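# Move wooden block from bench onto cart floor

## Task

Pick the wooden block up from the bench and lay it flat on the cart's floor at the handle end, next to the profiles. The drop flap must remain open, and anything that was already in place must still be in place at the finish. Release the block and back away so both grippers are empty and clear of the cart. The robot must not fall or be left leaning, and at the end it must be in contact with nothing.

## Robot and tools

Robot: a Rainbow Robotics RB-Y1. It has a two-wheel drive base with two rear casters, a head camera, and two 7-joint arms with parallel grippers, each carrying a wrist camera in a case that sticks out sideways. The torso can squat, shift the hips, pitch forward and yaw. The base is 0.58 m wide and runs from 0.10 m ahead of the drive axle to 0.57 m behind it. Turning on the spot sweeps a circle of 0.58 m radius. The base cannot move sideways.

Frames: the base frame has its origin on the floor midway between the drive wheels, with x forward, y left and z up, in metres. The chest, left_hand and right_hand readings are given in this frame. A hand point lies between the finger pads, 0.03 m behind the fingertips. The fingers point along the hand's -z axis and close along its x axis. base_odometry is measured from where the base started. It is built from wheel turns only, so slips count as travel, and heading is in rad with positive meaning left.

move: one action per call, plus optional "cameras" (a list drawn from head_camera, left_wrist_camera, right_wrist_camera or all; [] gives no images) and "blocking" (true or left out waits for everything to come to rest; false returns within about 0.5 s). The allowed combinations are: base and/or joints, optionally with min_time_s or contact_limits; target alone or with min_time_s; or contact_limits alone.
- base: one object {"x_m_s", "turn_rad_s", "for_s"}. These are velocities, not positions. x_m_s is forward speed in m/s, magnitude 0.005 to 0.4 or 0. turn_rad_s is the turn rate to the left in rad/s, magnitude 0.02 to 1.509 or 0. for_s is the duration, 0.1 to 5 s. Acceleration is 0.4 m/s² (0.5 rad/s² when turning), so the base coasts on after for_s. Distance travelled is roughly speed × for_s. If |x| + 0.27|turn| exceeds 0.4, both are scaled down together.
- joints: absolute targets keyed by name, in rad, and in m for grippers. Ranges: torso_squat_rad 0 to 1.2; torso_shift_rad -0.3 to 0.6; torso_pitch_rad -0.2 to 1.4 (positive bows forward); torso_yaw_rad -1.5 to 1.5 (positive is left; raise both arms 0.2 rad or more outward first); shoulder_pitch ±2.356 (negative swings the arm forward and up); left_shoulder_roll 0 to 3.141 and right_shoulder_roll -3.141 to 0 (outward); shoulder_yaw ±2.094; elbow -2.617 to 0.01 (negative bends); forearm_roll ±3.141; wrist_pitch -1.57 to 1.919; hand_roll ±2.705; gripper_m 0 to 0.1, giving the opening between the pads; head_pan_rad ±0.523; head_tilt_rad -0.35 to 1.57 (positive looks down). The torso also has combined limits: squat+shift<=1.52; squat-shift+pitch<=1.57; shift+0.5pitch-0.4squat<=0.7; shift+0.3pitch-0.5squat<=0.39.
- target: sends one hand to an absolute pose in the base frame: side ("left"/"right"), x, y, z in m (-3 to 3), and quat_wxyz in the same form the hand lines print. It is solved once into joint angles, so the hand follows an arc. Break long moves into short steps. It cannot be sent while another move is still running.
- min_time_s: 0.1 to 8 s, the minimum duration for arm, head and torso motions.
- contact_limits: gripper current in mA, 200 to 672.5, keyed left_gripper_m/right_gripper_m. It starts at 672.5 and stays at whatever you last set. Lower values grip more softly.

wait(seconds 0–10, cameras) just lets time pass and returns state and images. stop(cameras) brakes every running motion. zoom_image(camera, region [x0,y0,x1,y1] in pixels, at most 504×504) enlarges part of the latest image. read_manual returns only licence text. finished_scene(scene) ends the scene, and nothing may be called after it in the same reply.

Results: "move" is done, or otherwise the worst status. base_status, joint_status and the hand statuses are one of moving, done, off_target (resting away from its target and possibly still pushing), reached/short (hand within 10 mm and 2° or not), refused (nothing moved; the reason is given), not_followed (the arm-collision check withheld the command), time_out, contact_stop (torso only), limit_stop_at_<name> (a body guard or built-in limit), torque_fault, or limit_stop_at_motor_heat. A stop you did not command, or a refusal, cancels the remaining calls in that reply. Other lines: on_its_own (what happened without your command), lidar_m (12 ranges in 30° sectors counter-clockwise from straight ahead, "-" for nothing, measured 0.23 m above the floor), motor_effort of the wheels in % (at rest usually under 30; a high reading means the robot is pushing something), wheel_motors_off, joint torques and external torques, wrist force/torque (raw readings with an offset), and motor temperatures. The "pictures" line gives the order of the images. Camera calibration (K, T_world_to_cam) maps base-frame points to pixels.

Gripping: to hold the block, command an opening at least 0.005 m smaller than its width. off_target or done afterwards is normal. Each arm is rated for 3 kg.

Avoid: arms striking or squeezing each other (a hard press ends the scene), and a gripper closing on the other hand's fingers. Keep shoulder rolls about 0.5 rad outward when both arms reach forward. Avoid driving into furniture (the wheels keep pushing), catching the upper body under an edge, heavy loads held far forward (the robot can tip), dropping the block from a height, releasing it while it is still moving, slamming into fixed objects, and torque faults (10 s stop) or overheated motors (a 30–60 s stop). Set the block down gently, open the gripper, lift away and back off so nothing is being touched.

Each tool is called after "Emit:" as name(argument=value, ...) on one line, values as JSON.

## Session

Emit:
move(joints={"head_tilt_rad":0.7,"head_pan_rad":0.5}, cameras=["head_camera"])

Emit:
move(joints={"head_tilt_rad":0.7,"head_pan_rad":-0.5}, cameras=["head_camera"])

Scene clock: 1.00 s.
Joint torques (N m): left_arm=[-1.56 -0.75 0.68 -0.48 -0.13 -0.55 -0.13] | right_arm=[-3.64 -0.59 -0.78 -1.41 0.04 -0.56 0]
External joint torques (N m): left_arm=[-0.18 -0.9 0.67 0.08 -0.14 -0.13 -0.12] | right_arm=[-0.04 0.53 -0.73 0.22 -0.02 0.03 -0.02]
Motor temperatures (°C): left_arm=[30 28 31 35 34 32 37] | right_arm=[34 30 31 30 35 37 34]
Wrist force (N): left_arm=[-0.1 1.3 -7.8] | right_arm=[-2.6 0.9 -4.7]
Wrist torque (N m): left_arm=[-0.30 0.15 0.11] | right_arm=[-0.08 -0.10 -0.10]
Wrist force, peak (N): left_arm=[0.1 1.6 -7.9] | right_arm=[-2.9 0.8 -5.4]
move: done
base_odometry: x=+0.000 y=+0.000 heading=+0.000
lidar_m: 0.74 1.04 1.57 4.56 1.51 1.06 1.01 1.09 1.44 3.61 1.10 0.79
base_status: not commanded
joint_positions: torso_squat_rad=+0.350 torso_shift_rad=+0.000 torso_pitch_rad=+0.000 torso_yaw_rad=+0.000 left_shoulder_pitch_rad=+0.037 left_shoulder_roll_rad=+0.004 left_shoulder_yaw_rad=-0.043 left_elbow_rad=-0.196 left_forearm_roll_rad=-0.014 left_wrist_pitch_rad=+0.002 left_hand_roll_rad=+0.027 left_gripper_m=+0.099 right_shoulder_pitch_rad=-0.040 right_shoulder_roll_rad=-0.021 right_shoulder_yaw_rad=-0.018 right_elbow_rad=-0.235 right_forearm_roll_rad=+0.049 right_wrist_pitch_rad=-0.014 right_hand_roll_rad=+0.035 right_gripper_m=+0.099 head_pan_rad=+0.500 head_tilt_rad=+0.700
joint_status: all done
wheel_motors_off: 0
motor_effort: left_wheel=+0(1) right_wheel=+0(2)
chest: x=-0.2280 y=+0.0001 z=+1.2475 quat_wxyz=(+1.000, +0.000, +0.000, +0.000) (m; base frame)
left_hand: x=-0.1598 y=+0.2200 z=+0.5653 quat_wxyz=(+0.997, +0.000, -0.079, -0.009) (m; base frame)
right_hand: x=-0.0823 y=-0.2360 z=+0.5770 quat_wxyz=(+0.989, -0.016, -0.142, +0.041) (m; base frame)
pictures: head_camera
camera_calibration:
head_camera: T_world_to_cam=[[0.478026, -0.877781, -0.0314978, 0.143225], [-0.53863, -0.264626, -0.799906, 1.09862], [0.693807, 0.399341, -0.599298, 0.955485], [0, 0, 0, 1]] pos_world=[-0.139639, 0.034878, 1.45592]

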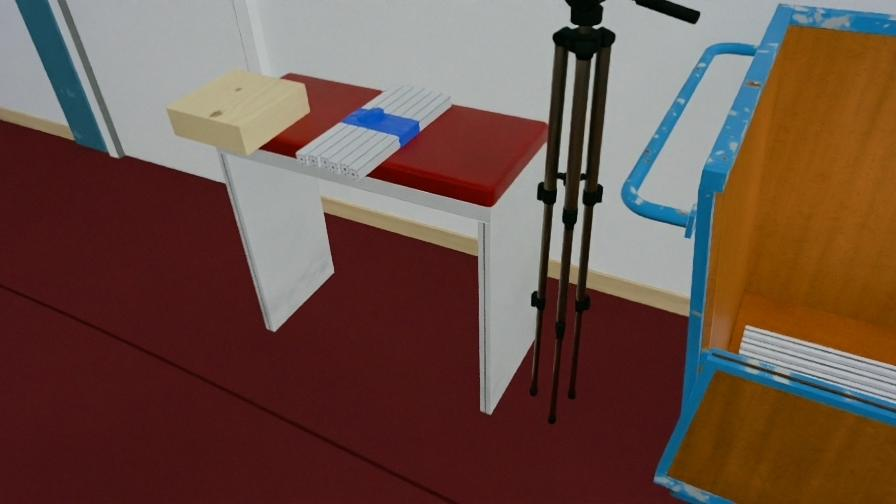

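Scene clock: 2.33 s.
Joint torques (N m): left_arm=[-1.48 -0.68 0.63 -0.47 -0.09 -0.53 0.07] | right_arm=[-3.64 -0.6 -0.55 -1.66 -0.1 -0.51 -0.14]
External joint torques (N m): left_arm=[-0.1 -0.83 0.62 0.09 -0.09 -0.1 0.08] | right_arm=[-0.05 0.52 -0.51 -0.03 -0.16 0.08 -0.15]
Motor temperatures (°C): left_arm=[30 28 31 35 34 32 37] | right_arm=[34 30 31 30 35 37 34]
Wrist force (N): left_arm=[-0.5 1.0 -7.4] | right_arm=[-2.4 1.8 -4.5]
Wrist torque (N m): left_arm=[-0.22 0.12 0.12] | right_arm=[-0.18 -0.07 -0.11]
Wrist force, peak (N): left_arm=[-0.7 1.3 -8.3] | right_arm=[-2.9 1.1 -5.5]
move: done
base_odometry: x=+0.000 y=+0.000 heading=+0.000
lidar_m: 0.74 1.03 1.57 4.56 1.51 1.08 1.01 1.08 1.44 3.62 1.09 0.78
base_status: not commanded
joint_positions: torso_squat_rad=+0.350 torso_shift_rad=+0.000 torso_pitch_rad=+0.000 torso_yaw_rad=+0.000 left_shoulder_pitch_rad=+0.037 left_shoulder_roll_rad=+0.004 left_shoulder_yaw_rad=-0.043 left_elbow_rad=-0.196 left_forearm_roll_rad=-0.014 left_wrist_pitch_rad=+0.002 left_hand_roll_rad=+0.027 left_gripper_m=+0.099 right_shoulder_pitch_rad=-0.040 right_shoulder_roll_rad=-0.021 right_shoulder_yaw_rad=-0.018 right_elbow_rad=-0.235 right_forearm_roll_rad=+0.049 right_wrist_pitch_rad=-0.014 right_hand_roll_rad=+0.035 right_gripper_m=+0.099 head_pan_rad=-0.500 head_tilt_rad=+0.700
joint_status: all done
wheel_motors_off: 0
motor_effort: left_wheel=+0(1) right_wheel=-1(2)
chest: x=-0.2280 y=+0.0001 z=+1.2475 quat_wxyz=(+1.000, +0.000, +0.000, +0.000) (m; base frame)
left_hand: x=-0.1598 y=+0.2200 z=+0.5653 quat_wxyz=(+0.997, +0.000, -0.079, -0.009) (m; base frame)
right_hand: x=-0.0823 y=-0.2360 z=+0.5770 quat_wxyz=(+0.989, -0.016, -0.142, +0.041) (m; base frame)
pictures: head_camera
camera_calibration:
head_camera: T_world_to_cam=[[-0.480297, -0.876541, -0.0314578, -0.054214], [-0.513621, 0.310148, -0.800001, 1.10379], [0.710991, -0.368081, -0.599173, 0.958982], [0, 0, 0, 1]] pos_world=[-0.140939, -0.036874, 1.45592]

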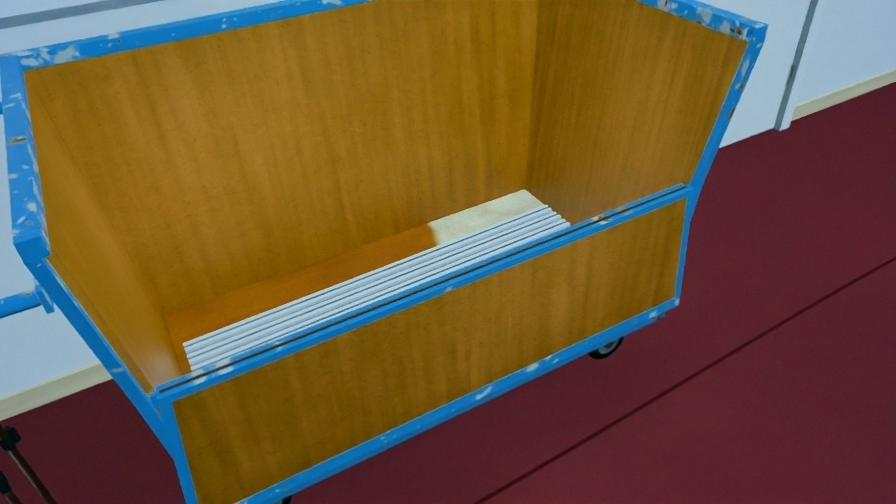

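Emit:
move(base={"turn_rad_s":0.84,"for_s":1.706}, joints={"torso_squat_rad":0.7,"torso_pitch_rad":0.2,"left_shoulder_pitch_rad":0.7,"left_shoulder_roll_rad":0.2,"left_elbow_rad":-1.0,"right_shoulder_pitch_rad":-0.114,"right_shoulder_roll_rad":0.0,"right_shoulder_yaw_rad":0.054,"right_elbow_rad":-1.135,"right_forearm_roll_rad":-0.179,"right_wrist_pitch_rad":-0.534,"right_hand_roll_rad":0.166,"head_pan_rad":0,"head_tilt_rad":0.7}, cameras=[])

Emit:
move(base={"x_m_s":0.4,"for_s":3.635}, cameras=[])

Emit:
move(base={"turn_rad_s":-0.84,"for_s":1.706}, cameras=["head_camera"])

Emit:
move(base={"x_m_s":0.2,"for_s":1.1}, cameras=["head_camera","right_wrist_camera"])

Scene clock: 11.53 s.
Joint torques (N m): left_arm=[11.3 4.38 2.65 -0.47 -0.01 -0.55 -0.06] | right_arm=[-7.84 1.29 0.61 -9.08 0.17 -1.87 0.06]
External joint torques (N m): left_arm=[-1.39 -1.6 0.41 -0.4 -0.04 -0.23 -0.06] | right_arm=[-0.08 1.25 0.56 -0.67 -0.21 0.02 0.01]
Motor temperatures (°C): left_arm=[30 28 31 35 34 32 37] | right_arm=[34 30 31 30 35 37 34]
Wrist force (N): left_arm=[-0.1 -0.5 -7.3] | right_arm=[-7.2 0.6 1.0]
Wrist torque (N m): left_arm=[-0.18 0.14 0.08] | right_arm=[-0.10 -0.40 -0.11]
Wrist force, peak (N): left_arm=[0.6 0.0 -8.5] | right_arm=[-7.8 0.6 1.9]
move: done
base_odometry: x=+0.000 y=+0.000 heading=+1.427
lidar_m: 3.74 1.80 1.13 1.02 1.02 1.27 2.51 1.34 0.85 0.73 0.76 1.57
base_status: done (sent for 1.7 of 1.7 s)
joint_positions: torso_squat_rad=+0.700 torso_shift_rad=+0.000 torso_pitch_rad=+0.200 torso_yaw_rad=+0.000 left_shoulder_pitch_rad=+0.700 left_shoulder_roll_rad=+0.200 left_shoulder_yaw_rad=-0.043 left_elbow_rad=-1.000 left_forearm_roll_rad=-0.014 left_wrist_pitch_rad=+0.002 left_hand_roll_rad=+0.027 left_gripper_m=+0.099 right_shoulder_pitch_rad=-0.114 right_shoulder_roll_rad=+0.000 right_shoulder_yaw_rad=+0.054 right_elbow_rad=-1.135 right_forearm_roll_rad=-0.179 right_wrist_pitch_rad=-0.534 right_hand_roll_rad=+0.166 right_gripper_m=+0.099 head_pan_rad=+0.000 head_tilt_rad=+0.700
joint_status: all done
wheel_motors_off: 0
motor_effort: left_wheel=+3(34) right_wheel=+19(51)
chest: x=-0.1666 y=+0.0001 z=+1.1192 quat_wxyz=(+0.995, +0.000, +0.100, +0.000) (m; base frame)
left_hand: x=-0.3222 y=+0.3629 z=+0.5274 quat_wxyz=(+0.993, +0.107, -0.056, +0.011) (m; base frame)
right_hand: x=+0.2895 y=-0.1957 z=+0.7637 quat_wxyz=(+0.708, +0.000, -0.706, +0.001) (m; base frame)
pictures: none
No camera images: "cameras" was empty.

Scene clock: 16.53 s.
Joint torques (N m): left_arm=[11.92 4.59 2.42 -0.02 0.07 -0.59 0.02] | right_arm=[-7.85 1.31 0.61 -9.14 0.28 -1.88 -0.09]
External joint torques (N m): left_arm=[-0.77 -1.38 0.18 0.05 0.05 -0.27 0.02] | right_arm=[-0.08 1.27 0.56 -0.73 -0.09 0.01 -0.14]
Motor temperatures (°C): left_arm=[30 28 31 35 34 32 37] | right_arm=[34 30 31 30 35 37 34]
Wrist force (N): left_arm=[0.6 0.3 -8.0] | right_arm=[-7.7 1.0 1.1]
Wrist torque (N m): left_arm=[-0.25 0.17 0.11] | right_arm=[-0.17 -0.45 -0.13]
Wrist force, peak (N): left_arm=[0.1 0.0 -8.5] | right_arm=[-7.6 1.1 1.7]
move: done
base_odometry: x=+0.207 y=+1.438 heading=+1.428
lidar_m: 3.16 2.21 1.38 1.26 1.27 1.55 3.11 1.47 1.11 0.70 1.28 1.58
base_status: done (sent for 3.63 of 3.63 s)
joint_positions: torso_squat_rad=+0.700 torso_shift_rad=+0.000 torso_pitch_rad=+0.200 torso_yaw_rad=+0.000 left_shoulder_pitch_rad=+0.700 left_shoulder_roll_rad=+0.200 left_shoulder_yaw_rad=-0.043 left_elbow_rad=-1.000 left_forearm_roll_rad=-0.014 left_wrist_pitch_rad=+0.002 left_hand_roll_rad=+0.027 left_gripper_m=+0.099 right_shoulder_pitch_rad=-0.114 right_shoulder_roll_rad=+0.000 right_shoulder_yaw_rad=+0.054 right_elbow_rad=-1.135 right_forearm_roll_rad=-0.179 right_wrist_pitch_rad=-0.534 right_hand_roll_rad=+0.166 right_gripper_m=+0.099 head_pan_rad=+0.000 head_tilt_rad=+0.700
joint_status: not commanded
wheel_motors_off: 0
motor_effort: left_wheel=+13(44) right_wheel=-13(49)
chest: x=-0.1665 y=+0.0001 z=+1.1191 quat_wxyz=(+0.995, +0.000, +0.100, +0.000) (m; base frame)
left_hand: x=-0.3221 y=+0.3629 z=+0.5274 quat_wxyz=(+0.993, +0.107, -0.056, +0.011) (m; base frame)
right_hand: x=+0.2896 y=-0.1957 z=+0.7636 quat_wxyz=(+0.708, +0.000, -0.706, +0.001) (m; base frame)
pictures: none
No camera images: "cameras" was empty.

Scene clock: 20.23 s.
Joint torques (N m): left_arm=[11.33 4.46 2.21 -0.12 0.01 -0.75 0.01] | right_arm=[-7.42 1.5 0.62 -8.9 0.24 -1.81 0.02]
External joint torques (N m): left_arm=[-1.35 -1.51 -0.03 -0.05 -0.01 -0.43 0.02] | right_arm=[0.34 1.47 0.57 -0.49 -0.13 0.09 -0.03]
Motor temperatures (°C): left_arm=[30 28 31 35 34 32 37] | right_arm=[34 30 31 30 35 37 34]
Wrist force (N): left_arm=[0.3 -0.4 -7.7] | right_arm=[-7.3 0.7 1.1]
Wrist torque (N m): left_arm=[-0.18 0.16 0.14] | right_arm=[-0.10 -0.43 -0.13]
Wrist force, peak (N): left_arm=[-0.3 0.2 -8.1] | right_arm=[-8.0 0.7 0.9]
move: done
base_odometry: x=+0.207 y=+1.438 heading=+0.001
lidar_m: 0.68 1.31 1.72 4.16 1.86 1.32 1.26 1.32 1.77 2.25 1.11 1.20
base_status: done (sent for 1.7 of 1.7 s)
joint_positions: torso_squat_rad=+0.700 torso_shift_rad=+0.000 torso_pitch_rad=+0.200 torso_yaw_rad=+0.000 left_shoulder_pitch_rad=+0.700 left_shoulder_roll_rad=+0.200 left_shoulder_yaw_rad=-0.043 left_elbow_rad=-1.000 left_forearm_roll_rad=-0.014 left_wrist_pitch_rad=+0.002 left_hand_roll_rad=+0.027 left_gripper_m=+0.099 right_shoulder_pitch_rad=-0.114 right_shoulder_roll_rad=+0.000 right_shoulder_yaw_rad=+0.054 right_elbow_rad=-1.135 right_forearm_roll_rad=-0.179 right_wrist_pitch_rad=-0.534 right_hand_roll_rad=+0.166 right_gripper_m=+0.099 head_pan_rad=+0.000 head_tilt_rad=+0.700
joint_status: not commanded
wheel_motors_off: 0
motor_effort: left_wheel=+20(40) right_wheel=+3(45)
chest: x=-0.1665 y=+0.0001 z=+1.1192 quat_wxyz=(+0.995, +0.000, +0.100, +0.000) (m; base frame)
left_hand: x=-0.3222 y=+0.3630 z=+0.5274 quat_wxyz=(+0.993, +0.107, -0.056, +0.011) (m; base frame)
right_hand: x=+0.2896 y=-0.1957 z=+0.7637 quat_wxyz=(+0.708, +0.000, -0.706, +0.001) (m; base frame)
pictures: head_camera
camera_calibration:
head_camera: T_world_to_cam=[[-0.00760343, -0.999502, -0.0306411, 0.0384828], [-0.74653, 0.0260606, -0.664841, 0.844641], [0.665308, 0.0178194, -0.746356, 0.993444], [0, 0, 0, 1]] pos_world=[-0.0301037, -0.00125083, 1.30419]

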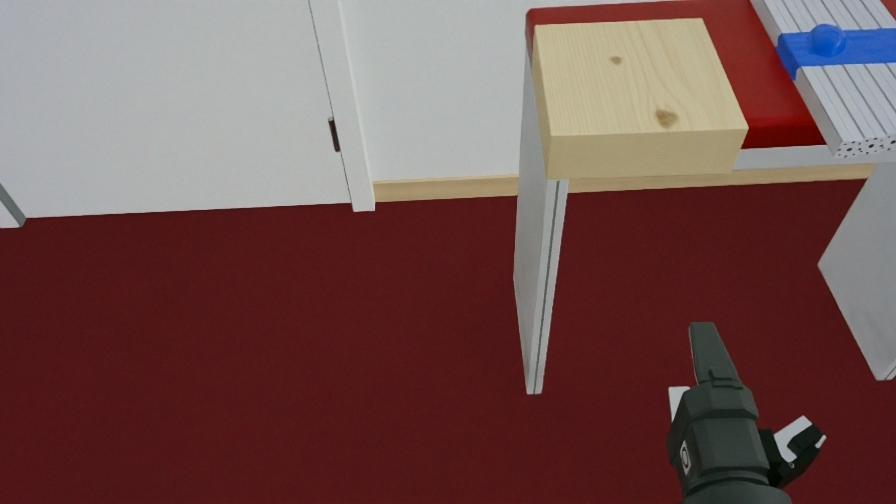

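Scene clock: 22.20 s.
Joint torques (N m): left_arm=[11.97 4.65 2.13 0.07 -0.05 -0.65 -0.05] | right_arm=[-7.84 1.46 0.7 -9.09 0.17 -1.9 0.04]
External joint torques (N m): left_arm=[-0.71 -1.33 -0.11 0.14 -0.08 -0.33 -0.04] | right_arm=[-0.08 1.42 0.65 -0.68 -0.2 0 -0.01]
Motor temperatures (°C): left_arm=[31 28 31 35 34 32 37] | right_arm=[34 30 31 30 35 37 34]
Wrist force (N): left_arm=[-0.2 -0.5 -8.0] | right_arm=[-7.4 0.6 0.9]
Wrist torque (N m): left_arm=[-0.18 0.12 0.09] | right_arm=[-0.11 -0.42 -0.14]
Wrist force, peak (N): left_arm=[-0.4 0.4 -8.0] | right_arm=[-7.9 1.1 1.0]
move: done
base_odometry: x=+0.427 y=+1.438 heading=+0.000
lidar_m: 0.46 1.06 1.46 3.75 2.19 1.56 1.47 1.54 2.06 1.36 0.98 0.47
base_status: done (sent for 1.1 of 1.1 s)
joint_positions: torso_squat_rad=+0.700 torso_shift_rad=+0.000 torso_pitch_rad=+0.200 torso_yaw_rad=+0.000 left_shoulder_pitch_rad=+0.700 left_shoulder_roll_rad=+0.200 left_shoulder_yaw_rad=-0.043 left_elbow_rad=-1.000 left_forearm_roll_rad=-0.014 left_wrist_pitch_rad=+0.002 left_hand_roll_rad=+0.027 left_gripper_m=+0.099 right_shoulder_pitch_rad=-0.114 right_shoulder_roll_rad=+0.000 right_shoulder_yaw_rad=+0.054 right_elbow_rad=-1.135 right_forearm_roll_rad=-0.179 right_wrist_pitch_rad=-0.534 right_hand_roll_rad=+0.166 right_gripper_m=+0.099 head_pan_rad=+0.000 head_tilt_rad=+0.700
joint_status: not commanded
wheel_motors_off: 0
motor_effort: left_wheel=-9(49) right_wheel=+10(43)
chest: x=-0.1665 y=+0.0001 z=+1.1191 quat_wxyz=(+0.995, +0.000, +0.100, +0.000) (m; base frame)
left_hand: x=-0.3221 y=+0.3630 z=+0.5274 quat_wxyz=(+0.993, +0.107, -0.056, +0.011) (m; base frame)
right_hand: x=+0.2896 y=-0.1957 z=+0.7636 quat_wxyz=(+0.708, +0.000, -0.706, +0.001) (m; base frame)
pictures: head_camera, right_wrist_camera
camera_calibration:
head_camera: T_world_to_cam=[[-0.0076085, -0.999502, -0.0306398, 0.038481], [-0.746574, 0.0260624, -0.664792, 0.844576], [0.665259, 0.0178168, -0.7464, 0.9935], [0, 0, 0, 1]] pos_world=[-0.0301037, -0.00125081, 1.30419]
right_wrist_camera: T_world_to_cam=[[0.0240698, -0.0302821, -0.999252, 0.748927], [-0.507886, 0.860572, -0.0383133, 0.371853], [0.861088, 0.508428, 0.00533395, -0.0817975], [0, 0, 0, 1]] pos_world=[0.241267, -0.255739, 0.76305]

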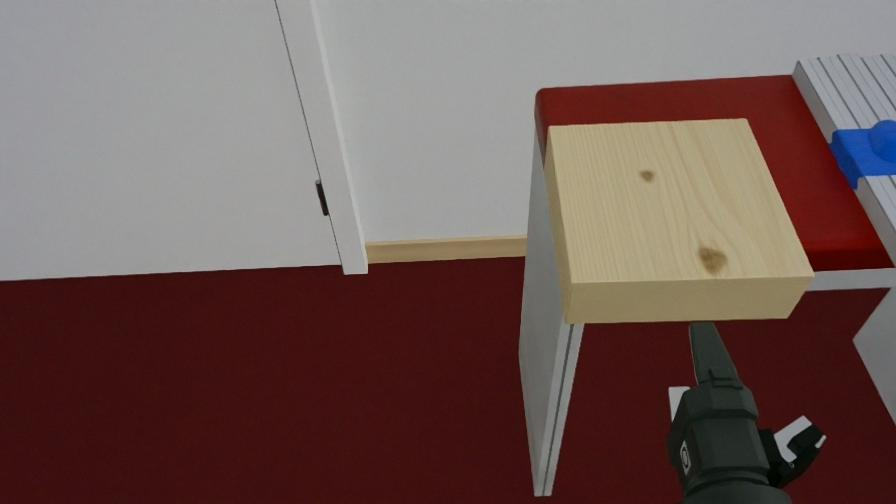

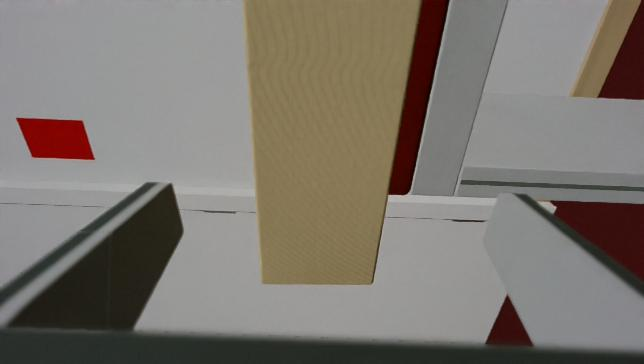

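Emit:
move(base={"turn_rad_s":0.05,"for_s":0.5}, cameras=[])

Emit:
move(target={"side":"right","x":0.29,"y":-0.208,"z":0.765,"quat_wxyz":[0.7071,0,-0.7071,0]}, cameras=[])

Emit:
move(base={"x_m_s":0.1,"for_s":0.95}, cameras=["head_camera","right_wrist_camera"])

Scene clock: 26.90 s.
Joint torques (N m): left_arm=[11.81 4.56 2.69 0.13 0 -0.66 0] | right_arm=[-8.09 1.54 0.39 -9.16 0.21 -1.96 -0.04]
External joint torques (N m): left_arm=[-0.87 -1.42 0.45 0.2 -0.02 -0.34 0] | right_arm=[-0.33 1.5 0.34 -0.75 -0.16 -0.07 -0.1]
Motor temperatures (°C): left_arm=[31 28 31 35 34 32 37] | right_arm=[34 30 31 30 35 37 34]
Wrist force (N): left_arm=[-0.1 0.4 -6.9] | right_arm=[-7.5 0.4 0.6]
Wrist torque (N m): left_arm=[-0.29 0.12 0.10] | right_arm=[-0.09 -0.42 -0.15]
Wrist force, peak (N): left_arm=[0.1 0.5 -8.5] | right_arm=[-7.8 0.4 1.1]
move: done
base_odometry: x=+0.427 y=+1.438 heading=+0.024
lidar_m: 0.46 1.07 1.51 4.07 2.13 1.55 1.48 1.56 2.10 1.36 0.98 0.48
base_status: done (sent for 0.5 of 0.5 s)
joint_positions: torso_squat_rad=+0.700 torso_shift_rad=+0.000 torso_pitch_rad=+0.200 torso_yaw_rad=+0.000 left_shoulder_pitch_rad=+0.700 left_shoulder_roll_rad=+0.200 left_shoulder_yaw_rad=-0.043 left_elbow_rad=-1.000 left_forearm_roll_rad=-0.014 left_wrist_pitch_rad=+0.002 left_hand_roll_rad=+0.027 left_gripper_m=+0.099 right_shoulder_pitch_rad=-0.114 right_shoulder_roll_rad=+0.000 right_shoulder_yaw_rad=+0.054 right_elbow_rad=-1.135 right_forearm_roll_rad=-0.179 right_wrist_pitch_rad=-0.534 right_hand_roll_rad=+0.166 right_gripper_m=+0.099 head_pan_rad=+0.000 head_tilt_rad=+0.700
joint_status: not commanded
wheel_motors_off: 0
motor_effort: left_wheel=-19(33) right_wheel=+12(29)
chest: x=-0.1665 y=+0.0001 z=+1.1191 quat_wxyz=(+0.995, +0.000, +0.100, +0.000) (m; base frame)
left_hand: x=-0.3221 y=+0.3630 z=+0.5274 quat_wxyz=(+0.993, +0.107, -0.056, +0.011) (m; base frame)
right_hand: x=+0.2896 y=-0.1957 z=+0.7636 quat_wxyz=(+0.708, +0.000, -0.706, +0.001) (m; base frame)
pictures: none
No camera images: "cameras" was empty.

Scene clock: 27.80 s.
Joint torques (N m): left_arm=[11.74 4.7 2.65 0.09 0 -0.55 -0.02] | right_arm=[-7.45 0.32 -0.54 -9.39 0.08 -2.03 -0.03]
External joint torques (N m): left_arm=[-0.94 -1.28 0.41 0.16 -0.02 -0.23 -0.02] | right_arm=[0.26 0.91 -0.3 -0.95 -0.27 -0.13 -0.08]
Motor temperatures (°C): left_arm=[31 28 31 35 34 32 37] | right_arm=[34 30 31 30 35 37 34]
Wrist force (N): left_arm=[0.3 0.2 -6.8] | right_arm=[-6.9 0.4 1.1]
Wrist torque (N m): left_arm=[-0.28 0.19 0.08] | right_arm=[-0.12 -0.35 -0.12]
Wrist force, peak (N): left_arm=[0.2 -0.1 -8.0] | right_arm=[-8.2 0.6 1.8]
move: done
base_odometry: x=+0.427 y=+1.438 heading=+0.024
lidar_m: 0.48 1.08 1.51 4.06 2.13 1.54 1.48 1.55 2.12 1.36 0.98 0.47
base_status: not commanded
joint_positions: torso_squat_rad=+0.700 torso_shift_rad=+0.000 torso_pitch_rad=+0.200 torso_yaw_rad=+0.000 left_shoulder_pitch_rad=+0.700 left_shoulder_roll_rad=+0.200 left_shoulder_yaw_rad=-0.043 left_elbow_rad=-1.000 left_forearm_roll_rad=-0.014 left_wrist_pitch_rad=+0.002 left_hand_roll_rad=+0.027 left_gripper_m=+0.099 right_shoulder_pitch_rad=-0.110 right_shoulder_roll_rad=-0.028 right_shoulder_yaw_rad=+0.053 right_elbow_rad=-1.144 right_forearm_roll_rad=-0.185 right_wrist_pitch_rad=-0.530 right_hand_roll_rad=+0.143 right_gripper_m=+0.099 head_pan_rad=+0.000 head_tilt_rad=+0.700
joint_status: all done
wheel_motors_off: 0
motor_effort: left_wheel=-18(20) right_wheel=+12(13)
chest: x=-0.1665 y=+0.0001 z=+1.1192 quat_wxyz=(+0.995, +0.000, +0.100, +0.000) (m; base frame)
left_hand: x=-0.3221 y=+0.3629 z=+0.5274 quat_wxyz=(+0.993, +0.107, -0.056, +0.011) (m; base frame)
right_hand: x=+0.2900 y=-0.2079 z=+0.7651 quat_wxyz=(+0.707, +0.000, -0.707, +0.000) (m; base frame)
right_hand_status: reached (checked arc, planned for 0.2 s): 0 mm and 0.0 deg off.
pictures: none
No camera images: "cameras" was empty.

Scene clock: 29.37 s.
Joint torques (N m): left_arm=[11.94 4.69 2.31 0.05 -0.04 -0.47 0.04] | right_arm=[-7.63 0.05 -0.65 -9.16 0.22 -1.97 -0.02]
External joint torques (N m): left_arm=[-0.75 -1.28 0.07 0.12 -0.07 -0.15 0.05] | right_arm=[0.07 0.64 -0.41 -0.72 -0.13 -0.07 -0.07]
Motor temperatures (°C): left_arm=[31 28 31 35 34 32 37] | right_arm=[34 30 31 30 35 37 34]
Wrist force (N): left_arm=[0.0 0.2 -7.9] | right_arm=[-7.1 0.4 0.6]
Wrist torque (N m): left_arm=[-0.28 0.13 0.10] | right_arm=[-0.08 -0.40 -0.10]
Wrist force, peak (N): left_arm=[-0.3 0.1 -8.1] | right_arm=[-7.7 0.9 1.0]
move: done
base_odometry: x=+0.523 y=+1.441 heading=+0.025
lidar_m: 0.46 0.96 1.36 3.74 2.26 1.64 1.57 1.65 2.25 1.41 0.94 0.38
base_status: done (sent for 0.97 of 0.97 s)
joint_positions: torso_squat_rad=+0.700 torso_shift_rad=+0.000 torso_pitch_rad=+0.200 torso_yaw_rad=+0.000 left_shoulder_pitch_rad=+0.700 left_shoulder_roll_rad=+0.200 left_shoulder_yaw_rad=-0.043 left_elbow_rad=-1.000 left_forearm_roll_rad=-0.014 left_wrist_pitch_rad=+0.002 left_hand_roll_rad=+0.027 left_gripper_m=+0.099 right_shoulder_pitch_rad=-0.110 right_shoulder_roll_rad=-0.028 right_shoulder_yaw_rad=+0.053 right_elbow_rad=-1.144 right_forearm_roll_rad=-0.185 right_wrist_pitch_rad=-0.530 right_hand_roll_rad=+0.143 right_gripper_m=+0.099 head_pan_rad=+0.000 head_tilt_rad=+0.700
joint_status: not commanded
wheel_motors_off: 0
motor_effort: left_wheel=+16(54) right_wheel=-17(36)
chest: x=-0.1665 y=+0.0001 z=+1.1191 quat_wxyz=(+0.995, +0.000, +0.100, +0.000) (m; base frame)
left_hand: x=-0.3221 y=+0.3629 z=+0.5274 quat_wxyz=(+0.993, +0.107, -0.056, +0.011) (m; base frame)
right_hand: x=+0.2900 y=-0.2079 z=+0.7651 quat_wxyz=(+0.707, +0.000, -0.707, +0.000) (m; base frame)
pictures: head_camera, right_wrist_camera
camera_calibration:
head_camera: T_world_to_cam=[[-0.0076085, -0.999502, -0.0306398, 0.038481], [-0.746574, 0.0260624, -0.664792, 0.844576], [0.665259, 0.0178168, -0.7464, 0.9935], [0, 0, 0, 1]] pos_world=[-0.0301037, -0.00125081, 1.30419]
right_wrist_camera: T_world_to_cam=[[0.0264207, -0.029288, -0.999222, 0.74954], [-0.506327, 0.861476, -0.0386385, 0.382539], [0.861937, 0.506954, 0.00793146, -0.0784132], [0, 0, 0, 1]] pos_world=[0.241473, -0.267843, 0.764359]

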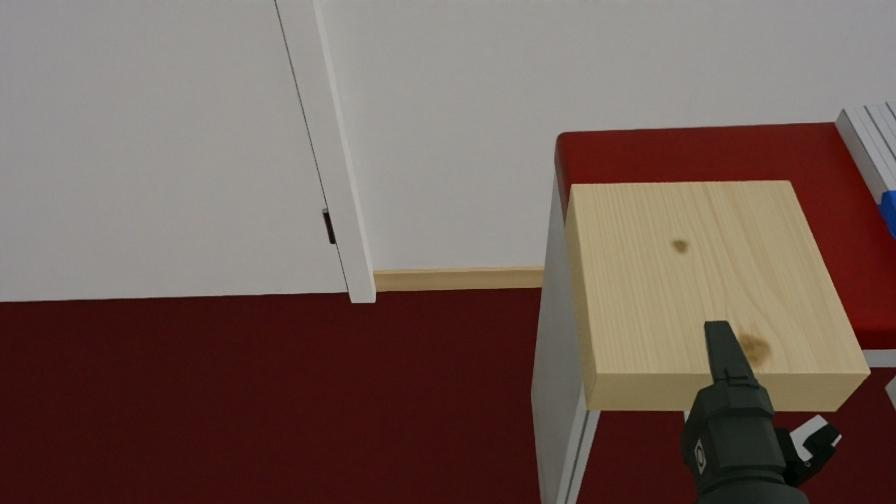

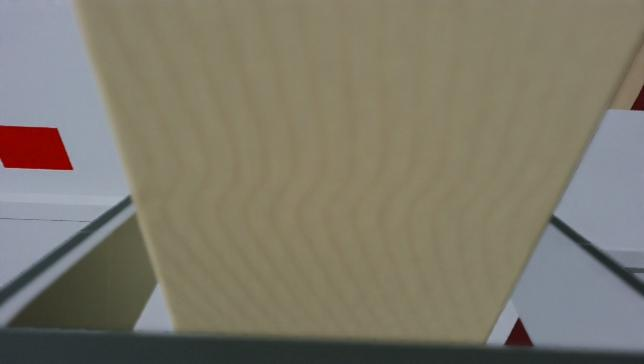

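Emit:
move(joints={"right_gripper_m":0.04}, cameras=[])

Emit:
move(joints={"torso_squat_rad":0.5}, min_time_s=1.2, cameras=["head_camera"])

Scene clock: 31.70 s.
Joint torques (N m): left_arm=[11.79 4.76 2.58 -0.14 -0.05 -0.69 0.08] | right_arm=[-7.65 0.07 -0.3 -9.01 0.16 -2.02 0]
External joint torques (N m): left_arm=[-0.9 -1.21 0.34 -0.07 -0.07 -0.37 0.08] | right_arm=[0.06 0.66 -0.06 -0.57 -0.19 -0.12 -0.05]
Motor temperatures (°C): left_arm=[31 28 31 35 34 32 37] | right_arm=[34 30 31 30 35 37 34]
Wrist force (N): left_arm=[0.2 -0.1 -7.7] | right_arm=[-6.9 0.8 0.4]
Wrist torque (N m): left_arm=[-0.23 0.17 0.07] | right_arm=[-0.09 -0.52 -0.24]
Wrist force, peak (N): left_arm=[0.3 0.3 -8.1] | right_arm=[-8.2 1.0 0.8]
move: off_target
base_odometry: x=+0.523 y=+1.441 heading=+0.025
lidar_m: 0.48 0.96 1.38 3.74 2.28 1.65 1.58 1.66 2.24 1.39 0.94 0.38
base_status: not commanded
joint_positions: torso_squat_rad=+0.700 torso_shift_rad=+0.000 torso_pitch_rad=+0.200 torso_yaw_rad=+0.000 left_shoulder_pitch_rad=+0.700 left_shoulder_roll_rad=+0.200 left_shoulder_yaw_rad=-0.043 left_elbow_rad=-1.000 left_forearm_roll_rad=-0.014 left_wrist_pitch_rad=+0.002 left_hand_roll_rad=+0.027 left_gripper_m=+0.099 right_shoulder_pitch_rad=-0.110 right_shoulder_roll_rad=-0.028 right_shoulder_yaw_rad=+0.053 right_elbow_rad=-1.144 right_forearm_roll_rad=-0.185 right_wrist_pitch_rad=-0.530 right_hand_roll_rad=+0.143 right_gripper_m=+0.075 head_pan_rad=+0.000 head_tilt_rad=+0.700
joint_status: right_gripper_m off_target (ended at +0.075, target +0.040)
wheel_motors_off: 0
motor_effort: left_wheel=+16(17) right_wheel=-17(18)
chest: x=-0.1665 y=+0.0001 z=+1.1191 quat_wxyz=(+0.995, +0.000, +0.100, +0.000) (m; base frame)
left_hand: x=-0.3221 y=+0.3629 z=+0.5274 quat_wxyz=(+0.993, +0.107, -0.056, +0.011) (m; base frame)
right_hand: x=+0.2900 y=-0.2079 z=+0.7651 quat_wxyz=(+0.707, +0.000, -0.707, +0.000) (m; base frame)
pictures: none
No camera images: "cameras" was empty.

Scene clock: 33.20 s.
Joint torques (N m): left_arm=[11.72 4.7 2.42 -0.09 -0.01 -0.55 -0.02] | right_arm=[-17.5 0.19 -0.86 -20.89 0.75 -9.36 0.04]
External joint torques (N m): left_arm=[-0.99 -1.28 0.18 -0.03 -0.03 -0.23 -0.02] | right_arm=[-9.88 0.78 -0.62 -12.49 0.4 -7.46 -0.01]
Motor temperatures (°C): left_arm=[31 28 31 35 34 32 37] | right_arm=[34 30 31 31 35 37 34]
Wrist force (N): left_arm=[0.2 -0.6 -7.7] | right_arm=[-28.8 0.6 -0.3]
Wrist torque (N m): left_arm=[-0.16 0.14 0.09] | right_arm=[-0.03 1.98 -0.27]
Wrist force, peak (N): left_arm=[-0.1 -0.8 -8.2] | right_arm=[-30.7 0.9 -0.4]
move: done
base_odometry: x=+0.523 y=+1.441 heading=+0.025
lidar_m: 0.46 0.97 1.37 3.73 2.26 1.65 1.58 1.66 2.25 1.40 0.94 0.38
base_status: not commanded
joint_positions: torso_squat_rad=+0.500 torso_shift_rad=+0.000 torso_pitch_rad=+0.201 torso_yaw_rad=+0.000 left_shoulder_pitch_rad=+0.700 left_shoulder_roll_rad=+0.200 left_shoulder_yaw_rad=-0.043 left_elbow_rad=-1.000 left_forearm_roll_rad=-0.014 left_wrist_pitch_rad=+0.002 left_hand_roll_rad=+0.027 left_gripper_m=+0.099 right_shoulder_pitch_rad=-0.108 right_shoulder_roll_rad=-0.028 right_shoulder_yaw_rad=+0.053 right_elbow_rad=-1.141 right_forearm_roll_rad=-0.185 right_wrist_pitch_rad=-0.528 right_hand_roll_rad=+0.143 right_gripper_m=+0.074 head_pan_rad=+0.000 head_tilt_rad=+0.700
joint_status: all done
wheel_motors_off: 0
motor_effort: left_wheel=+16(17) right_wheel=-16(18)
chest: x=-0.1660 y=+0.0000 z=+1.1980 quat_wxyz=(+0.995, +0.000, +0.100, +0.000) (m; base frame)
left_hand: x=-0.3222 y=+0.3630 z=+0.6065 quat_wxyz=(+0.993, +0.107, -0.056, +0.011) (m; base frame)
right_hand: x=+0.2887 y=-0.2083 z=+0.8408 quat_wxyz=(+0.710, -0.001, -0.704, +0.000) (m; base frame)
pictures: head_camera
camera_calibration:
head_camera: T_world_to_cam=[[-0.00756639, -0.9995, -0.0307098, 0.0409948], [-0.747145, 0.0260621, -0.66415, 0.896441], [0.664618, 0.0179195, -0.746968, 1.05261], [0, 0, 0, 1]] pos_world=[-0.0295037, -0.00125107, 1.3829]

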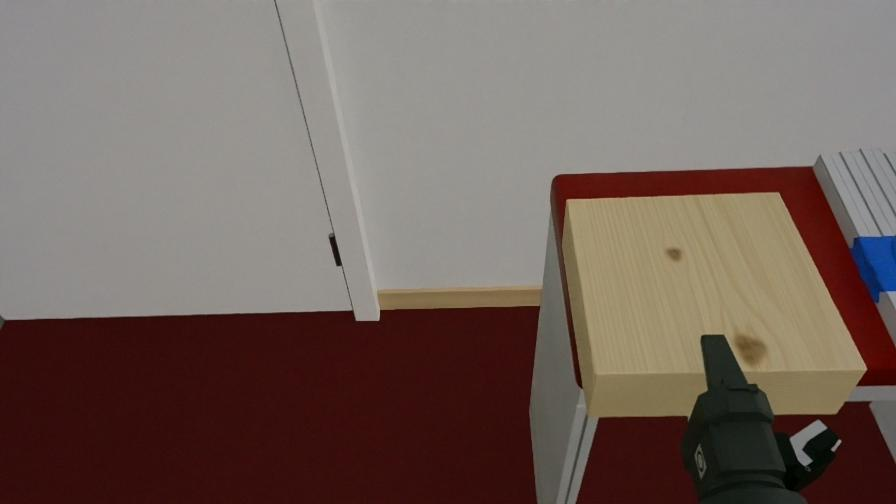

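Emit:
move(base={"x_m_s":-0.35,"for_s":1.4}, cameras=[])

Emit:
move(base={"turn_rad_s":-0.7,"for_s":2.307}, joints={"torso_squat_rad":0.35,"torso_shift_rad":0.3,"torso_pitch_rad":0.55,"torso_yaw_rad":0.5,"right_shoulder_pitch_rad":-1.194,"right_shoulder_roll_rad":-1.492,"right_shoulder_yaw_rad":1.908,"right_elbow_rad":-1.186,"right_forearm_roll_rad":-0.711,"right_wrist_pitch_rad":-1.249,"right_hand_roll_rad":-0.057,"head_pan_rad":-0.4,"head_tilt_rad":0.7}, min_time_s=4, cameras=["head_camera"])

Emit:
move(base={"x_m_s":0.35,"for_s":4.486}, cameras=[])

Emit:
move(base={"turn_rad_s":0.7,"for_s":2.33}, cameras=["head_camera"])

Scene clock: 45.93 s.
Joint torques (N m): left_arm=[11.32 4.75 2.38 -0.11 0 -0.6 -0.04] | right_arm=[-19.16 0.13 -0.52 -21.6 0.75 -9.39 0.09]
External joint torques (N m): left_arm=[-1.38 -1.23 0.14 -0.05 -0.02 -0.28 -0.04] | right_arm=[-11.54 0.72 -0.28 -13.2 0.4 -7.49 0.04]
Motor temperatures (°C): left_arm=[31 28 31 35 34 32 37] | right_arm=[34 30 31 32 35 38 34]
Wrist force (N): left_arm=[-0.5 -0.4 -7.4] | right_arm=[-29.0 2.3 -0.5]
Wrist torque (N m): left_arm=[-0.15 0.04 0.09] | right_arm=[0.03 1.95 -0.26]
Wrist force, peak (N): left_arm=[-0.5 -0.3 -8.5] | right_arm=[-29.7 2.3 -2.0]
move: done
base_odometry: x=+0.034 y=+1.428 heading=+0.027
lidar_m: 0.86 1.52 2.03 4.17 1.57 1.13 1.08 1.14 1.57 4.24 1.21 1.23
base_status: done (sent for 1.4 of 1.4 s)
joint_positions: torso_squat_rad=+0.500 torso_shift_rad=+0.000 torso_pitch_rad=+0.201 torso_yaw_rad=+0.000 left_shoulder_pitch_rad=+0.700 left_shoulder_roll_rad=+0.200 left_shoulder_yaw_rad=-0.043 left_elbow_rad=-1.000 left_forearm_roll_rad=-0.014 left_wrist_pitch_rad=+0.002 left_hand_roll_rad=+0.027 left_gripper_m=+0.099 right_shoulder_pitch_rad=-0.107 right_shoulder_roll_rad=-0.028 right_shoulder_yaw_rad=+0.053 right_elbow_rad=-1.141 right_forearm_roll_rad=-0.185 right_wrist_pitch_rad=-0.528 right_hand_roll_rad=+0.143 right_gripper_m=+0.074 head_pan_rad=+0.000 head_tilt_rad=+0.700
joint_status: not commanded
wheel_motors_off: 0
motor_effort: left_wheel=+20(44) right_wheel=-23(46)
chest: x=-0.1661 y=+0.0000 z=+1.1980 quat_wxyz=(+0.995, +0.000, +0.100, +0.000) (m; base frame)
left_hand: x=-0.3222 y=+0.3629 z=+0.6065 quat_wxyz=(+0.993, +0.107, -0.056, +0.011) (m; base frame)
right_hand: x=+0.2884 y=-0.2084 z=+0.8407 quat_wxyz=(+0.710, -0.001, -0.704, +0.000) (m; base frame)
pictures: none
No camera images: "cameras" was empty.

Scene clock: 50.23 s.
Joint torques (N m): left_arm=[16.24 9.71 5.1 2.87 0.04 0.06 0.15] | right_arm=[-19.42 -14.16 -10.66 -3.28 -3.16 -8.76 -0.32]
External joint torques (N m): left_arm=[-1.35 -2.33 0.49 -0.06 0 -0.21 0.14] | right_arm=[-9.18 -1.37 -5.53 -4.1 -2.57 -6.96 -0.36]
Motor temperatures (°C): left_arm=[31 28 31 35 34 32 37] | right_arm=[34 30 31 32 35 39 34]
Wrist force (N): left_arm=[2.1 -1.3 -7.2] | right_arm=[-27.4 9.0 -2.2]
Wrist torque (N m): left_arm=[-0.21 0.28 0.08] | right_arm=[0.59 1.83 -0.09]
Wrist force, peak (N): left_arm=[0.5 -0.7 -8.2] | right_arm=[-32.9 1.0 1.1]
move: done
base_odometry: x=+0.033 y=+1.428 heading=-1.582
lidar_m: 3.54 1.37 1.21 0.87 1.50 1.95 4.17 1.66 1.16 1.11 1.12 1.48
base_status: done (sent for 2.3 of 2.3 s)
joint_positions: torso_squat_rad=+0.350 torso_shift_rad=+0.300 torso_pitch_rad=+0.551 torso_yaw_rad=+0.500 left_shoulder_pitch_rad=+0.700 left_shoulder_roll_rad=+0.200 left_shoulder_yaw_rad=-0.043 left_elbow_rad=-1.000 left_forearm_roll_rad=-0.014 left_wrist_pitch_rad=+0.002 left_hand_roll_rad=+0.027 left_gripper_m=+0.099 right_shoulder_pitch_rad=-1.192 right_shoulder_roll_rad=-1.492 right_shoulder_yaw_rad=+1.909 right_elbow_rad=-1.185 right_forearm_roll_rad=-0.710 right_wrist_pitch_rad=-1.247 right_hand_roll_rad=-0.057 right_gripper_m=+0.074 head_pan_rad=-0.400 head_tilt_rad=+0.700
joint_status: all done
wheel_motors_off: 0
motor_effort: left_wheel=+15(52) right_wheel=-7(42)
chest: x=+0.1286 y=+0.0001 z=+1.1722 quat_wxyz=(+0.932, +0.067, +0.264, +0.238) (m; base frame)
left_hand: x=-0.3656 y=+0.3018 z=+0.7590 quat_wxyz=(+0.944, +0.207, +0.138, +0.216) (m; base frame)
right_hand: x=+0.5846 y=-0.0920 z=+0.8242 quat_wxyz=(+0.456, +0.383, -0.541, +0.594) (m; base frame)
pictures: head_camera
camera_calibration:
head_camera: T_world_to_cam=[[0.0673117, -0.994651, -0.0783437, 0.0971921], [-0.929316, -0.0339265, -0.367724, 0.774212], [0.363099, 0.0975582, -0.926629, 1.0882], [0, 0, 0, 1]] pos_world=[0.317821, 0.0167757, 1.30067]

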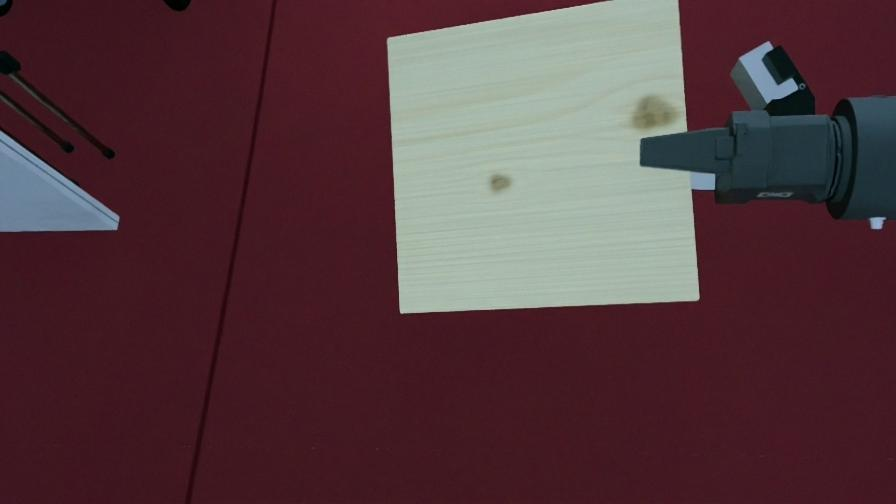

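Scene clock: 55.90 s.
Joint torques (N m): left_arm=[16.26 10.2 5.07 2.9 0.02 0.06 -0.08] | right_arm=[-18.94 -13.98 -11.62 -2.8 -3.08 -8.72 -0.16]
External joint torques (N m): left_arm=[-1.32 -1.84 0.46 -0.03 -0.03 -0.21 -0.1] | right_arm=[-8.7 -1.19 -6.49 -3.62 -2.49 -6.92 -0.21]
Motor temperatures (°C): left_arm=[31 28 31 35 34 32 37] | right_arm=[34 30 31 32 35 39 34]
Wrist force (N): left_arm=[1.9 -1.6 -6.7] | right_arm=[-27.0 8.6 -2.6]
Wrist torque (N m): left_arm=[-0.12 0.25 0.08] | right_arm=[0.62 1.83 -0.04]
Wrist force, peak (N): left_arm=[2.5 -1.6 -7.7] | right_arm=[-29.1 8.8 -3.0]
move: done
base_odometry: x=+0.016 y=-0.147 heading=-1.582
lidar_m: 3.24 1.16 0.81 0.77 0.79 1.69 5.04 1.53 1.08 1.01 1.03 1.36
base_status: done (sent for 4.5 of 4.5 s)
joint_positions: torso_squat_rad=+0.350 torso_shift_rad=+0.300 torso_pitch_rad=+0.551 torso_yaw_rad=+0.500 left_shoulder_pitch_rad=+0.700 left_shoulder_roll_rad=+0.200 left_shoulder_yaw_rad=-0.043 left_elbow_rad=-1.000 left_forearm_roll_rad=-0.014 left_wrist_pitch_rad=+0.002 left_hand_roll_rad=+0.027 left_gripper_m=+0.099 right_shoulder_pitch_rad=-1.192 right_shoulder_roll_rad=-1.492 right_shoulder_yaw_rad=+1.910 right_elbow_rad=-1.185 right_forearm_roll_rad=-0.710 right_wrist_pitch_rad=-1.247 right_hand_roll_rad=-0.057 right_gripper_m=+0.074 head_pan_rad=-0.400 head_tilt_rad=+0.700
joint_status: not commanded
wheel_motors_off: 0
motor_effort: left_wheel=-1(42) right_wheel=+0(27)
chest: x=+0.1287 y=+0.0001 z=+1.1722 quat_wxyz=(+0.932, +0.067, +0.264, +0.238) (m; base frame)
left_hand: x=-0.3656 y=+0.3018 z=+0.7590 quat_wxyz=(+0.944, +0.207, +0.138, +0.216) (m; base frame)
right_hand: x=+0.5846 y=-0.0920 z=+0.8241 quat_wxyz=(+0.456, +0.383, -0.541, +0.594) (m; base frame)
pictures: none
No camera images: "cameras" was empty.

Scene clock: 59.97 s.
Joint torques (N m): left_arm=[16.18 10.11 5.08 2.96 -0.08 -0.05 0.04] | right_arm=[-19.19 -13.83 -11.74 -2.97 -3.17 -8.83 -0.2]
External joint torques (N m): left_arm=[-1.4 -1.93 0.47 0.03 -0.12 -0.33 0.02] | right_arm=[-8.95 -1.04 -6.61 -3.79 -2.58 -7.04 -0.25]
Motor temperatures (°C): left_arm=[31 28 31 35 34 32 37] | right_arm=[34 30 31 32 35 39 34]
Wrist force (N): left_arm=[2.3 -1.9 -6.2] | right_arm=[-27.3 8.9 -2.7]
Wrist torque (N m): left_arm=[-0.07 0.28 0.07] | right_arm=[0.48 1.82 -0.06]
Wrist force, peak (N): left_arm=[2.7 -1.9 -7.6] | right_arm=[-27.9 9.1 -2.1]
move: done
base_odometry: x=+0.016 y=-0.147 heading=+0.051
lidar_m: 0.77 0.81 1.70 3.72 1.42 1.04 0.99 1.06 1.47 4.24 1.08 0.79
base_status: done (sent for 2.33 of 2.33 s)
joint_positions: torso_squat_rad=+0.350 torso_shift_rad=+0.300 torso_pitch_rad=+0.551 torso_yaw_rad=+0.500 left_shoulder_pitch_rad=+0.700 left_shoulder_roll_rad=+0.200 left_shoulder_yaw_rad=-0.043 left_elbow_rad=-1.000 left_forearm_roll_rad=-0.014 left_wrist_pitch_rad=+0.002 left_hand_roll_rad=+0.027 left_gripper_m=+0.099 right_shoulder_pitch_rad=-1.192 right_shoulder_roll_rad=-1.492 right_shoulder_yaw_rad=+1.910 right_elbow_rad=-1.185 right_forearm_roll_rad=-0.710 right_wrist_pitch_rad=-1.247 right_hand_roll_rad=-0.057 right_gripper_m=+0.074 head_pan_rad=-0.400 head_tilt_rad=+0.700
joint_status: not commanded
wheel_motors_off: 0
motor_effort: left_wheel=-5(35) right_wheel=+12(34)
chest: x=+0.1287 y=+0.0001 z=+1.1722 quat_wxyz=(+0.932, +0.067, +0.264, +0.238) (m; base frame)
left_hand: x=-0.3656 y=+0.3018 z=+0.7590 quat_wxyz=(+0.944, +0.207, +0.138, +0.216) (m; base frame)
right_hand: x=+0.5846 y=-0.0919 z=+0.8242 quat_wxyz=(+0.456, +0.383, -0.541, +0.594) (m; base frame)
pictures: head_camera
camera_calibration:
head_camera: T_world_to_cam=[[0.0674391, -0.994638, -0.0784012, 0.0972257], [-0.929307, -0.0340231, -0.367737, 0.774227], [0.363097, 0.0976587, -0.926619, 1.08819], [0, 0, 0, 1]] pos_world=[0.317821, 0.0167752, 1.30067]

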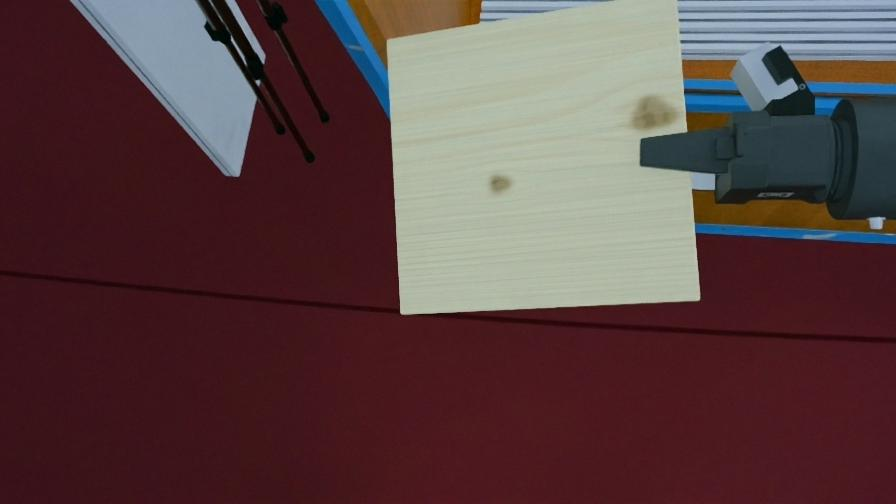

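Emit:
move(base={"turn_rad_s":-0.08,"for_s":0.5}, cameras=[])

Emit:
move(base={"x_m_s":0.25,"for_s":1.84}, cameras=[])

Emit:
move(base={"turn_rad_s":0.08,"for_s":0.5}, cameras=["head_camera"])

Scene clock: 64.63 s.
Joint torques (N m): left_arm=[16.48 10 5.44 2.94 -0.03 0.09 0.05] | right_arm=[-18.96 -13.9 -11.49 -2.75 -3.12 -8.8 -0.16]
External joint torques (N m): left_arm=[-1.1 -2.04 0.83 0.01 -0.07 -0.18 0.04] | right_arm=[-8.72 -1.11 -6.36 -3.56 -2.53 -7.01 -0.21]
Motor temperatures (°C): left_arm=[31 28 31 35 34 32 37] | right_arm=[34 30 31 31 35 40 34]
Wrist force (N): left_arm=[2.5 -0.9 -6.3] | right_arm=[-26.8 8.6 -2.7]
Wrist torque (N m): left_arm=[-0.19 0.27 0.05] | right_arm=[0.52 1.95 -0.09]
Wrist force, peak (N): left_arm=[1.8 -2.2 -7.8] | right_arm=[-27.6 9.0 -2.5]
move: done
base_odometry: x=+0.016 y=-0.147 heading=+0.011
lidar_m: 0.76 0.81 1.70 4.30 1.46 1.05 0.99 1.05 1.41 3.63 1.12 0.81
base_status: done (sent for 0.5 of 0.5 s)
joint_positions: torso_squat_rad=+0.350 torso_shift_rad=+0.300 torso_pitch_rad=+0.551 torso_yaw_rad=+0.500 left_shoulder_pitch_rad=+0.700 left_shoulder_roll_rad=+0.200 left_shoulder_yaw_rad=-0.043 left_elbow_rad=-1.000 left_forearm_roll_rad=-0.014 left_wrist_pitch_rad=+0.002 left_hand_roll_rad=+0.027 left_gripper_m=+0.099 right_shoulder_pitch_rad=-1.192 right_shoulder_roll_rad=-1.492 right_shoulder_yaw_rad=+1.910 right_elbow_rad=-1.185 right_forearm_roll_rad=-0.710 right_wrist_pitch_rad=-1.247 right_hand_roll_rad=-0.057 right_gripper_m=+0.074 head_pan_rad=-0.400 head_tilt_rad=+0.700
joint_status: not commanded
wheel_motors_off: 0
motor_effort: left_wheel=-1(7) right_wheel=-1(8)
chest: x=+0.1287 y=+0.0001 z=+1.1722 quat_wxyz=(+0.932, +0.067, +0.264, +0.238) (m; base frame)
left_hand: x=-0.3656 y=+0.3018 z=+0.7590 quat_wxyz=(+0.944, +0.207, +0.138, +0.216) (m; base frame)
right_hand: x=+0.5846 y=-0.0920 z=+0.8242 quat_wxyz=(+0.456, +0.383, -0.541, +0.594) (m; base frame)
pictures: none
No camera images: "cameras" was empty.

Scene clock: 67.43 s.
Joint torques (N m): left_arm=[16.42 10 5.19 2.97 -0.04 -0.01 -0.1] | right_arm=[-18.82 -13.96 -11.94 -2.86 -3.18 -8.79 -0.22]
External joint torques (N m): left_arm=[-1.16 -2.03 0.57 0.04 -0.08 -0.28 -0.12] | right_arm=[-8.58 -1.17 -6.81 -3.68 -2.59 -6.99 -0.26]
Motor temperatures (°C): left_arm=[31 28 31 35 34 32 37] | right_arm=[34 30 32 31 35 40 34]
Wrist force (N): left_arm=[1.6 -2.0 -7.1] | right_arm=[-26.7 8.4 -2.6]
Wrist torque (N m): left_arm=[-0.08 0.17 0.08] | right_arm=[0.59 1.83 -0.05]
Wrist force, peak (N): left_arm=[2.0 -1.4 -7.7] | right_arm=[-28.8 7.0 -3.5]
move: done
base_odometry: x=+0.474 y=-0.142 heading=+0.011
lidar_m: 0.30 0.32 0.75 3.98 2.13 1.53 1.45 1.53 2.07 4.69 0.45 0.32
base_status: done (sent for 1.83 of 1.83 s)
joint_positions: torso_squat_rad=+0.350 torso_shift_rad=+0.300 torso_pitch_rad=+0.551 torso_yaw_rad=+0.500 left_shoulder_pitch_rad=+0.700 left_shoulder_roll_rad=+0.200 left_shoulder_yaw_rad=-0.043 left_elbow_rad=-1.000 left_forearm_roll_rad=-0.014 left_wrist_pitch_rad=+0.002 left_hand_roll_rad=+0.027 left_gripper_m=+0.099 right_shoulder_pitch_rad=-1.192 right_shoulder_roll_rad=-1.492 right_shoulder_yaw_rad=+1.910 right_elbow_rad=-1.185 right_forearm_roll_rad=-0.710 right_wrist_pitch_rad=-1.247 right_hand_roll_rad=-0.057 right_gripper_m=+0.074 head_pan_rad=-0.400 head_tilt_rad=+0.700
joint_status: not commanded
wheel_motors_off: 0
motor_effort: left_wheel=+7(38) right_wheel=-7(29)
chest: x=+0.1287 y=+0.0001 z=+1.1722 quat_wxyz=(+0.932, +0.067, +0.264, +0.238) (m; base frame)
left_hand: x=-0.3656 y=+0.3018 z=+0.7590 quat_wxyz=(+0.944, +0.207, +0.138, +0.216) (m; base frame)
right_hand: x=+0.5846 y=-0.0920 z=+0.8242 quat_wxyz=(+0.456, +0.383, -0.541, +0.594) (m; base frame)
pictures: none
No camera images: "cameras" was empty.

Scene clock: 68.43 s.
Joint torques (N m): left_arm=[16.57 10.43 5.15 2.83 0 0.03 0.07] | right_arm=[-19.09 -14 -11.93 -2.94 -3.1 -8.94 -0.14]
External joint torques (N m): left_arm=[-1.02 -1.6 0.54 -0.11 -0.05 -0.25 0.05] | right_arm=[-8.85 -1.21 -6.8 -3.76 -2.51 -7.15 -0.18]
Motor temperatures (°C): left_arm=[31 28 31 35 34 32 37] | right_arm=[34 30 32 31 35 40 34]
Wrist force (N): left_arm=[2.3 -1.2 -6.9] | right_arm=[-27.1 8.6 -3.0]
Wrist torque (N m): left_arm=[-0.17 0.25 0.06] | right_arm=[0.50 1.88 -0.04]
Wrist force, peak (N): left_arm=[2.4 -2.1 -7.6] | right_arm=[-28.2 8.4 -2.0]
move: done
base_odometry: x=+0.474 y=-0.142 heading=+0.050
lidar_m: 0.31 0.32 0.84 4.63 2.03 1.51 1.46 1.55 2.15 4.09 0.44 0.33
base_status: done (sent for 0.5 of 0.5 s)
joint_positions: torso_squat_rad=+0.350 torso_shift_rad=+0.300 torso_pitch_rad=+0.551 torso_yaw_rad=+0.500 left_shoulder_pitch_rad=+0.700 left_shoulder_roll_rad=+0.200 left_shoulder_yaw_rad=-0.043 left_elbow_rad=-1.000 left_forearm_roll_rad=-0.014 left_wrist_pitch_rad=+0.002 left_hand_roll_rad=+0.027 left_gripper_m=+0.099 right_shoulder_pitch_rad=-1.192 right_shoulder_roll_rad=-1.492 right_shoulder_yaw_rad=+1.910 right_elbow_rad=-1.185 right_forearm_roll_rad=-0.710 right_wrist_pitch_rad=-1.247 right_hand_roll_rad=-0.057 right_gripper_m=+0.074 head_pan_rad=-0.400 head_tilt_rad=+0.700
joint_status: not commanded
wheel_motors_off: 0
motor_effort: left_wheel=-18(26) right_wheel=+13(27)
chest: x=+0.1287 y=+0.0001 z=+1.1722 quat_wxyz=(+0.932, +0.067, +0.264, +0.238) (m; base frame)
left_hand: x=-0.3656 y=+0.3018 z=+0.7590 quat_wxyz=(+0.944, +0.207, +0.138, +0.216) (m; base frame)
right_hand: x=+0.5846 y=-0.0920 z=+0.8242 quat_wxyz=(+0.456, +0.383, -0.541, +0.594) (m; base frame)
pictures: head_camera
camera_calibration:
head_camera: T_world_to_cam=[[0.0673463, -0.994642, -0.0784363, 0.0973012], [-0.929315, -0.0339245, -0.367727, 0.774216], [0.363096, 0.0976571, -0.92662, 1.08819], [0, 0, 0, 1]] pos_world=[0.317821, 0.0167755, 1.30067]

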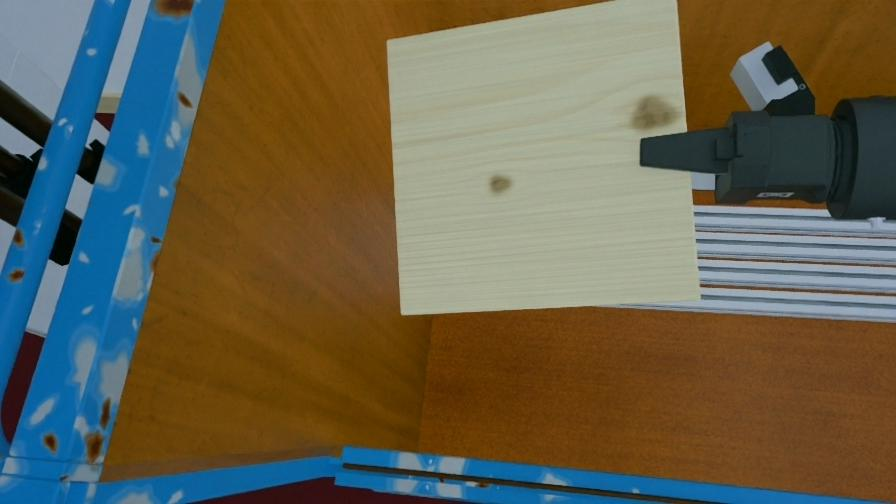

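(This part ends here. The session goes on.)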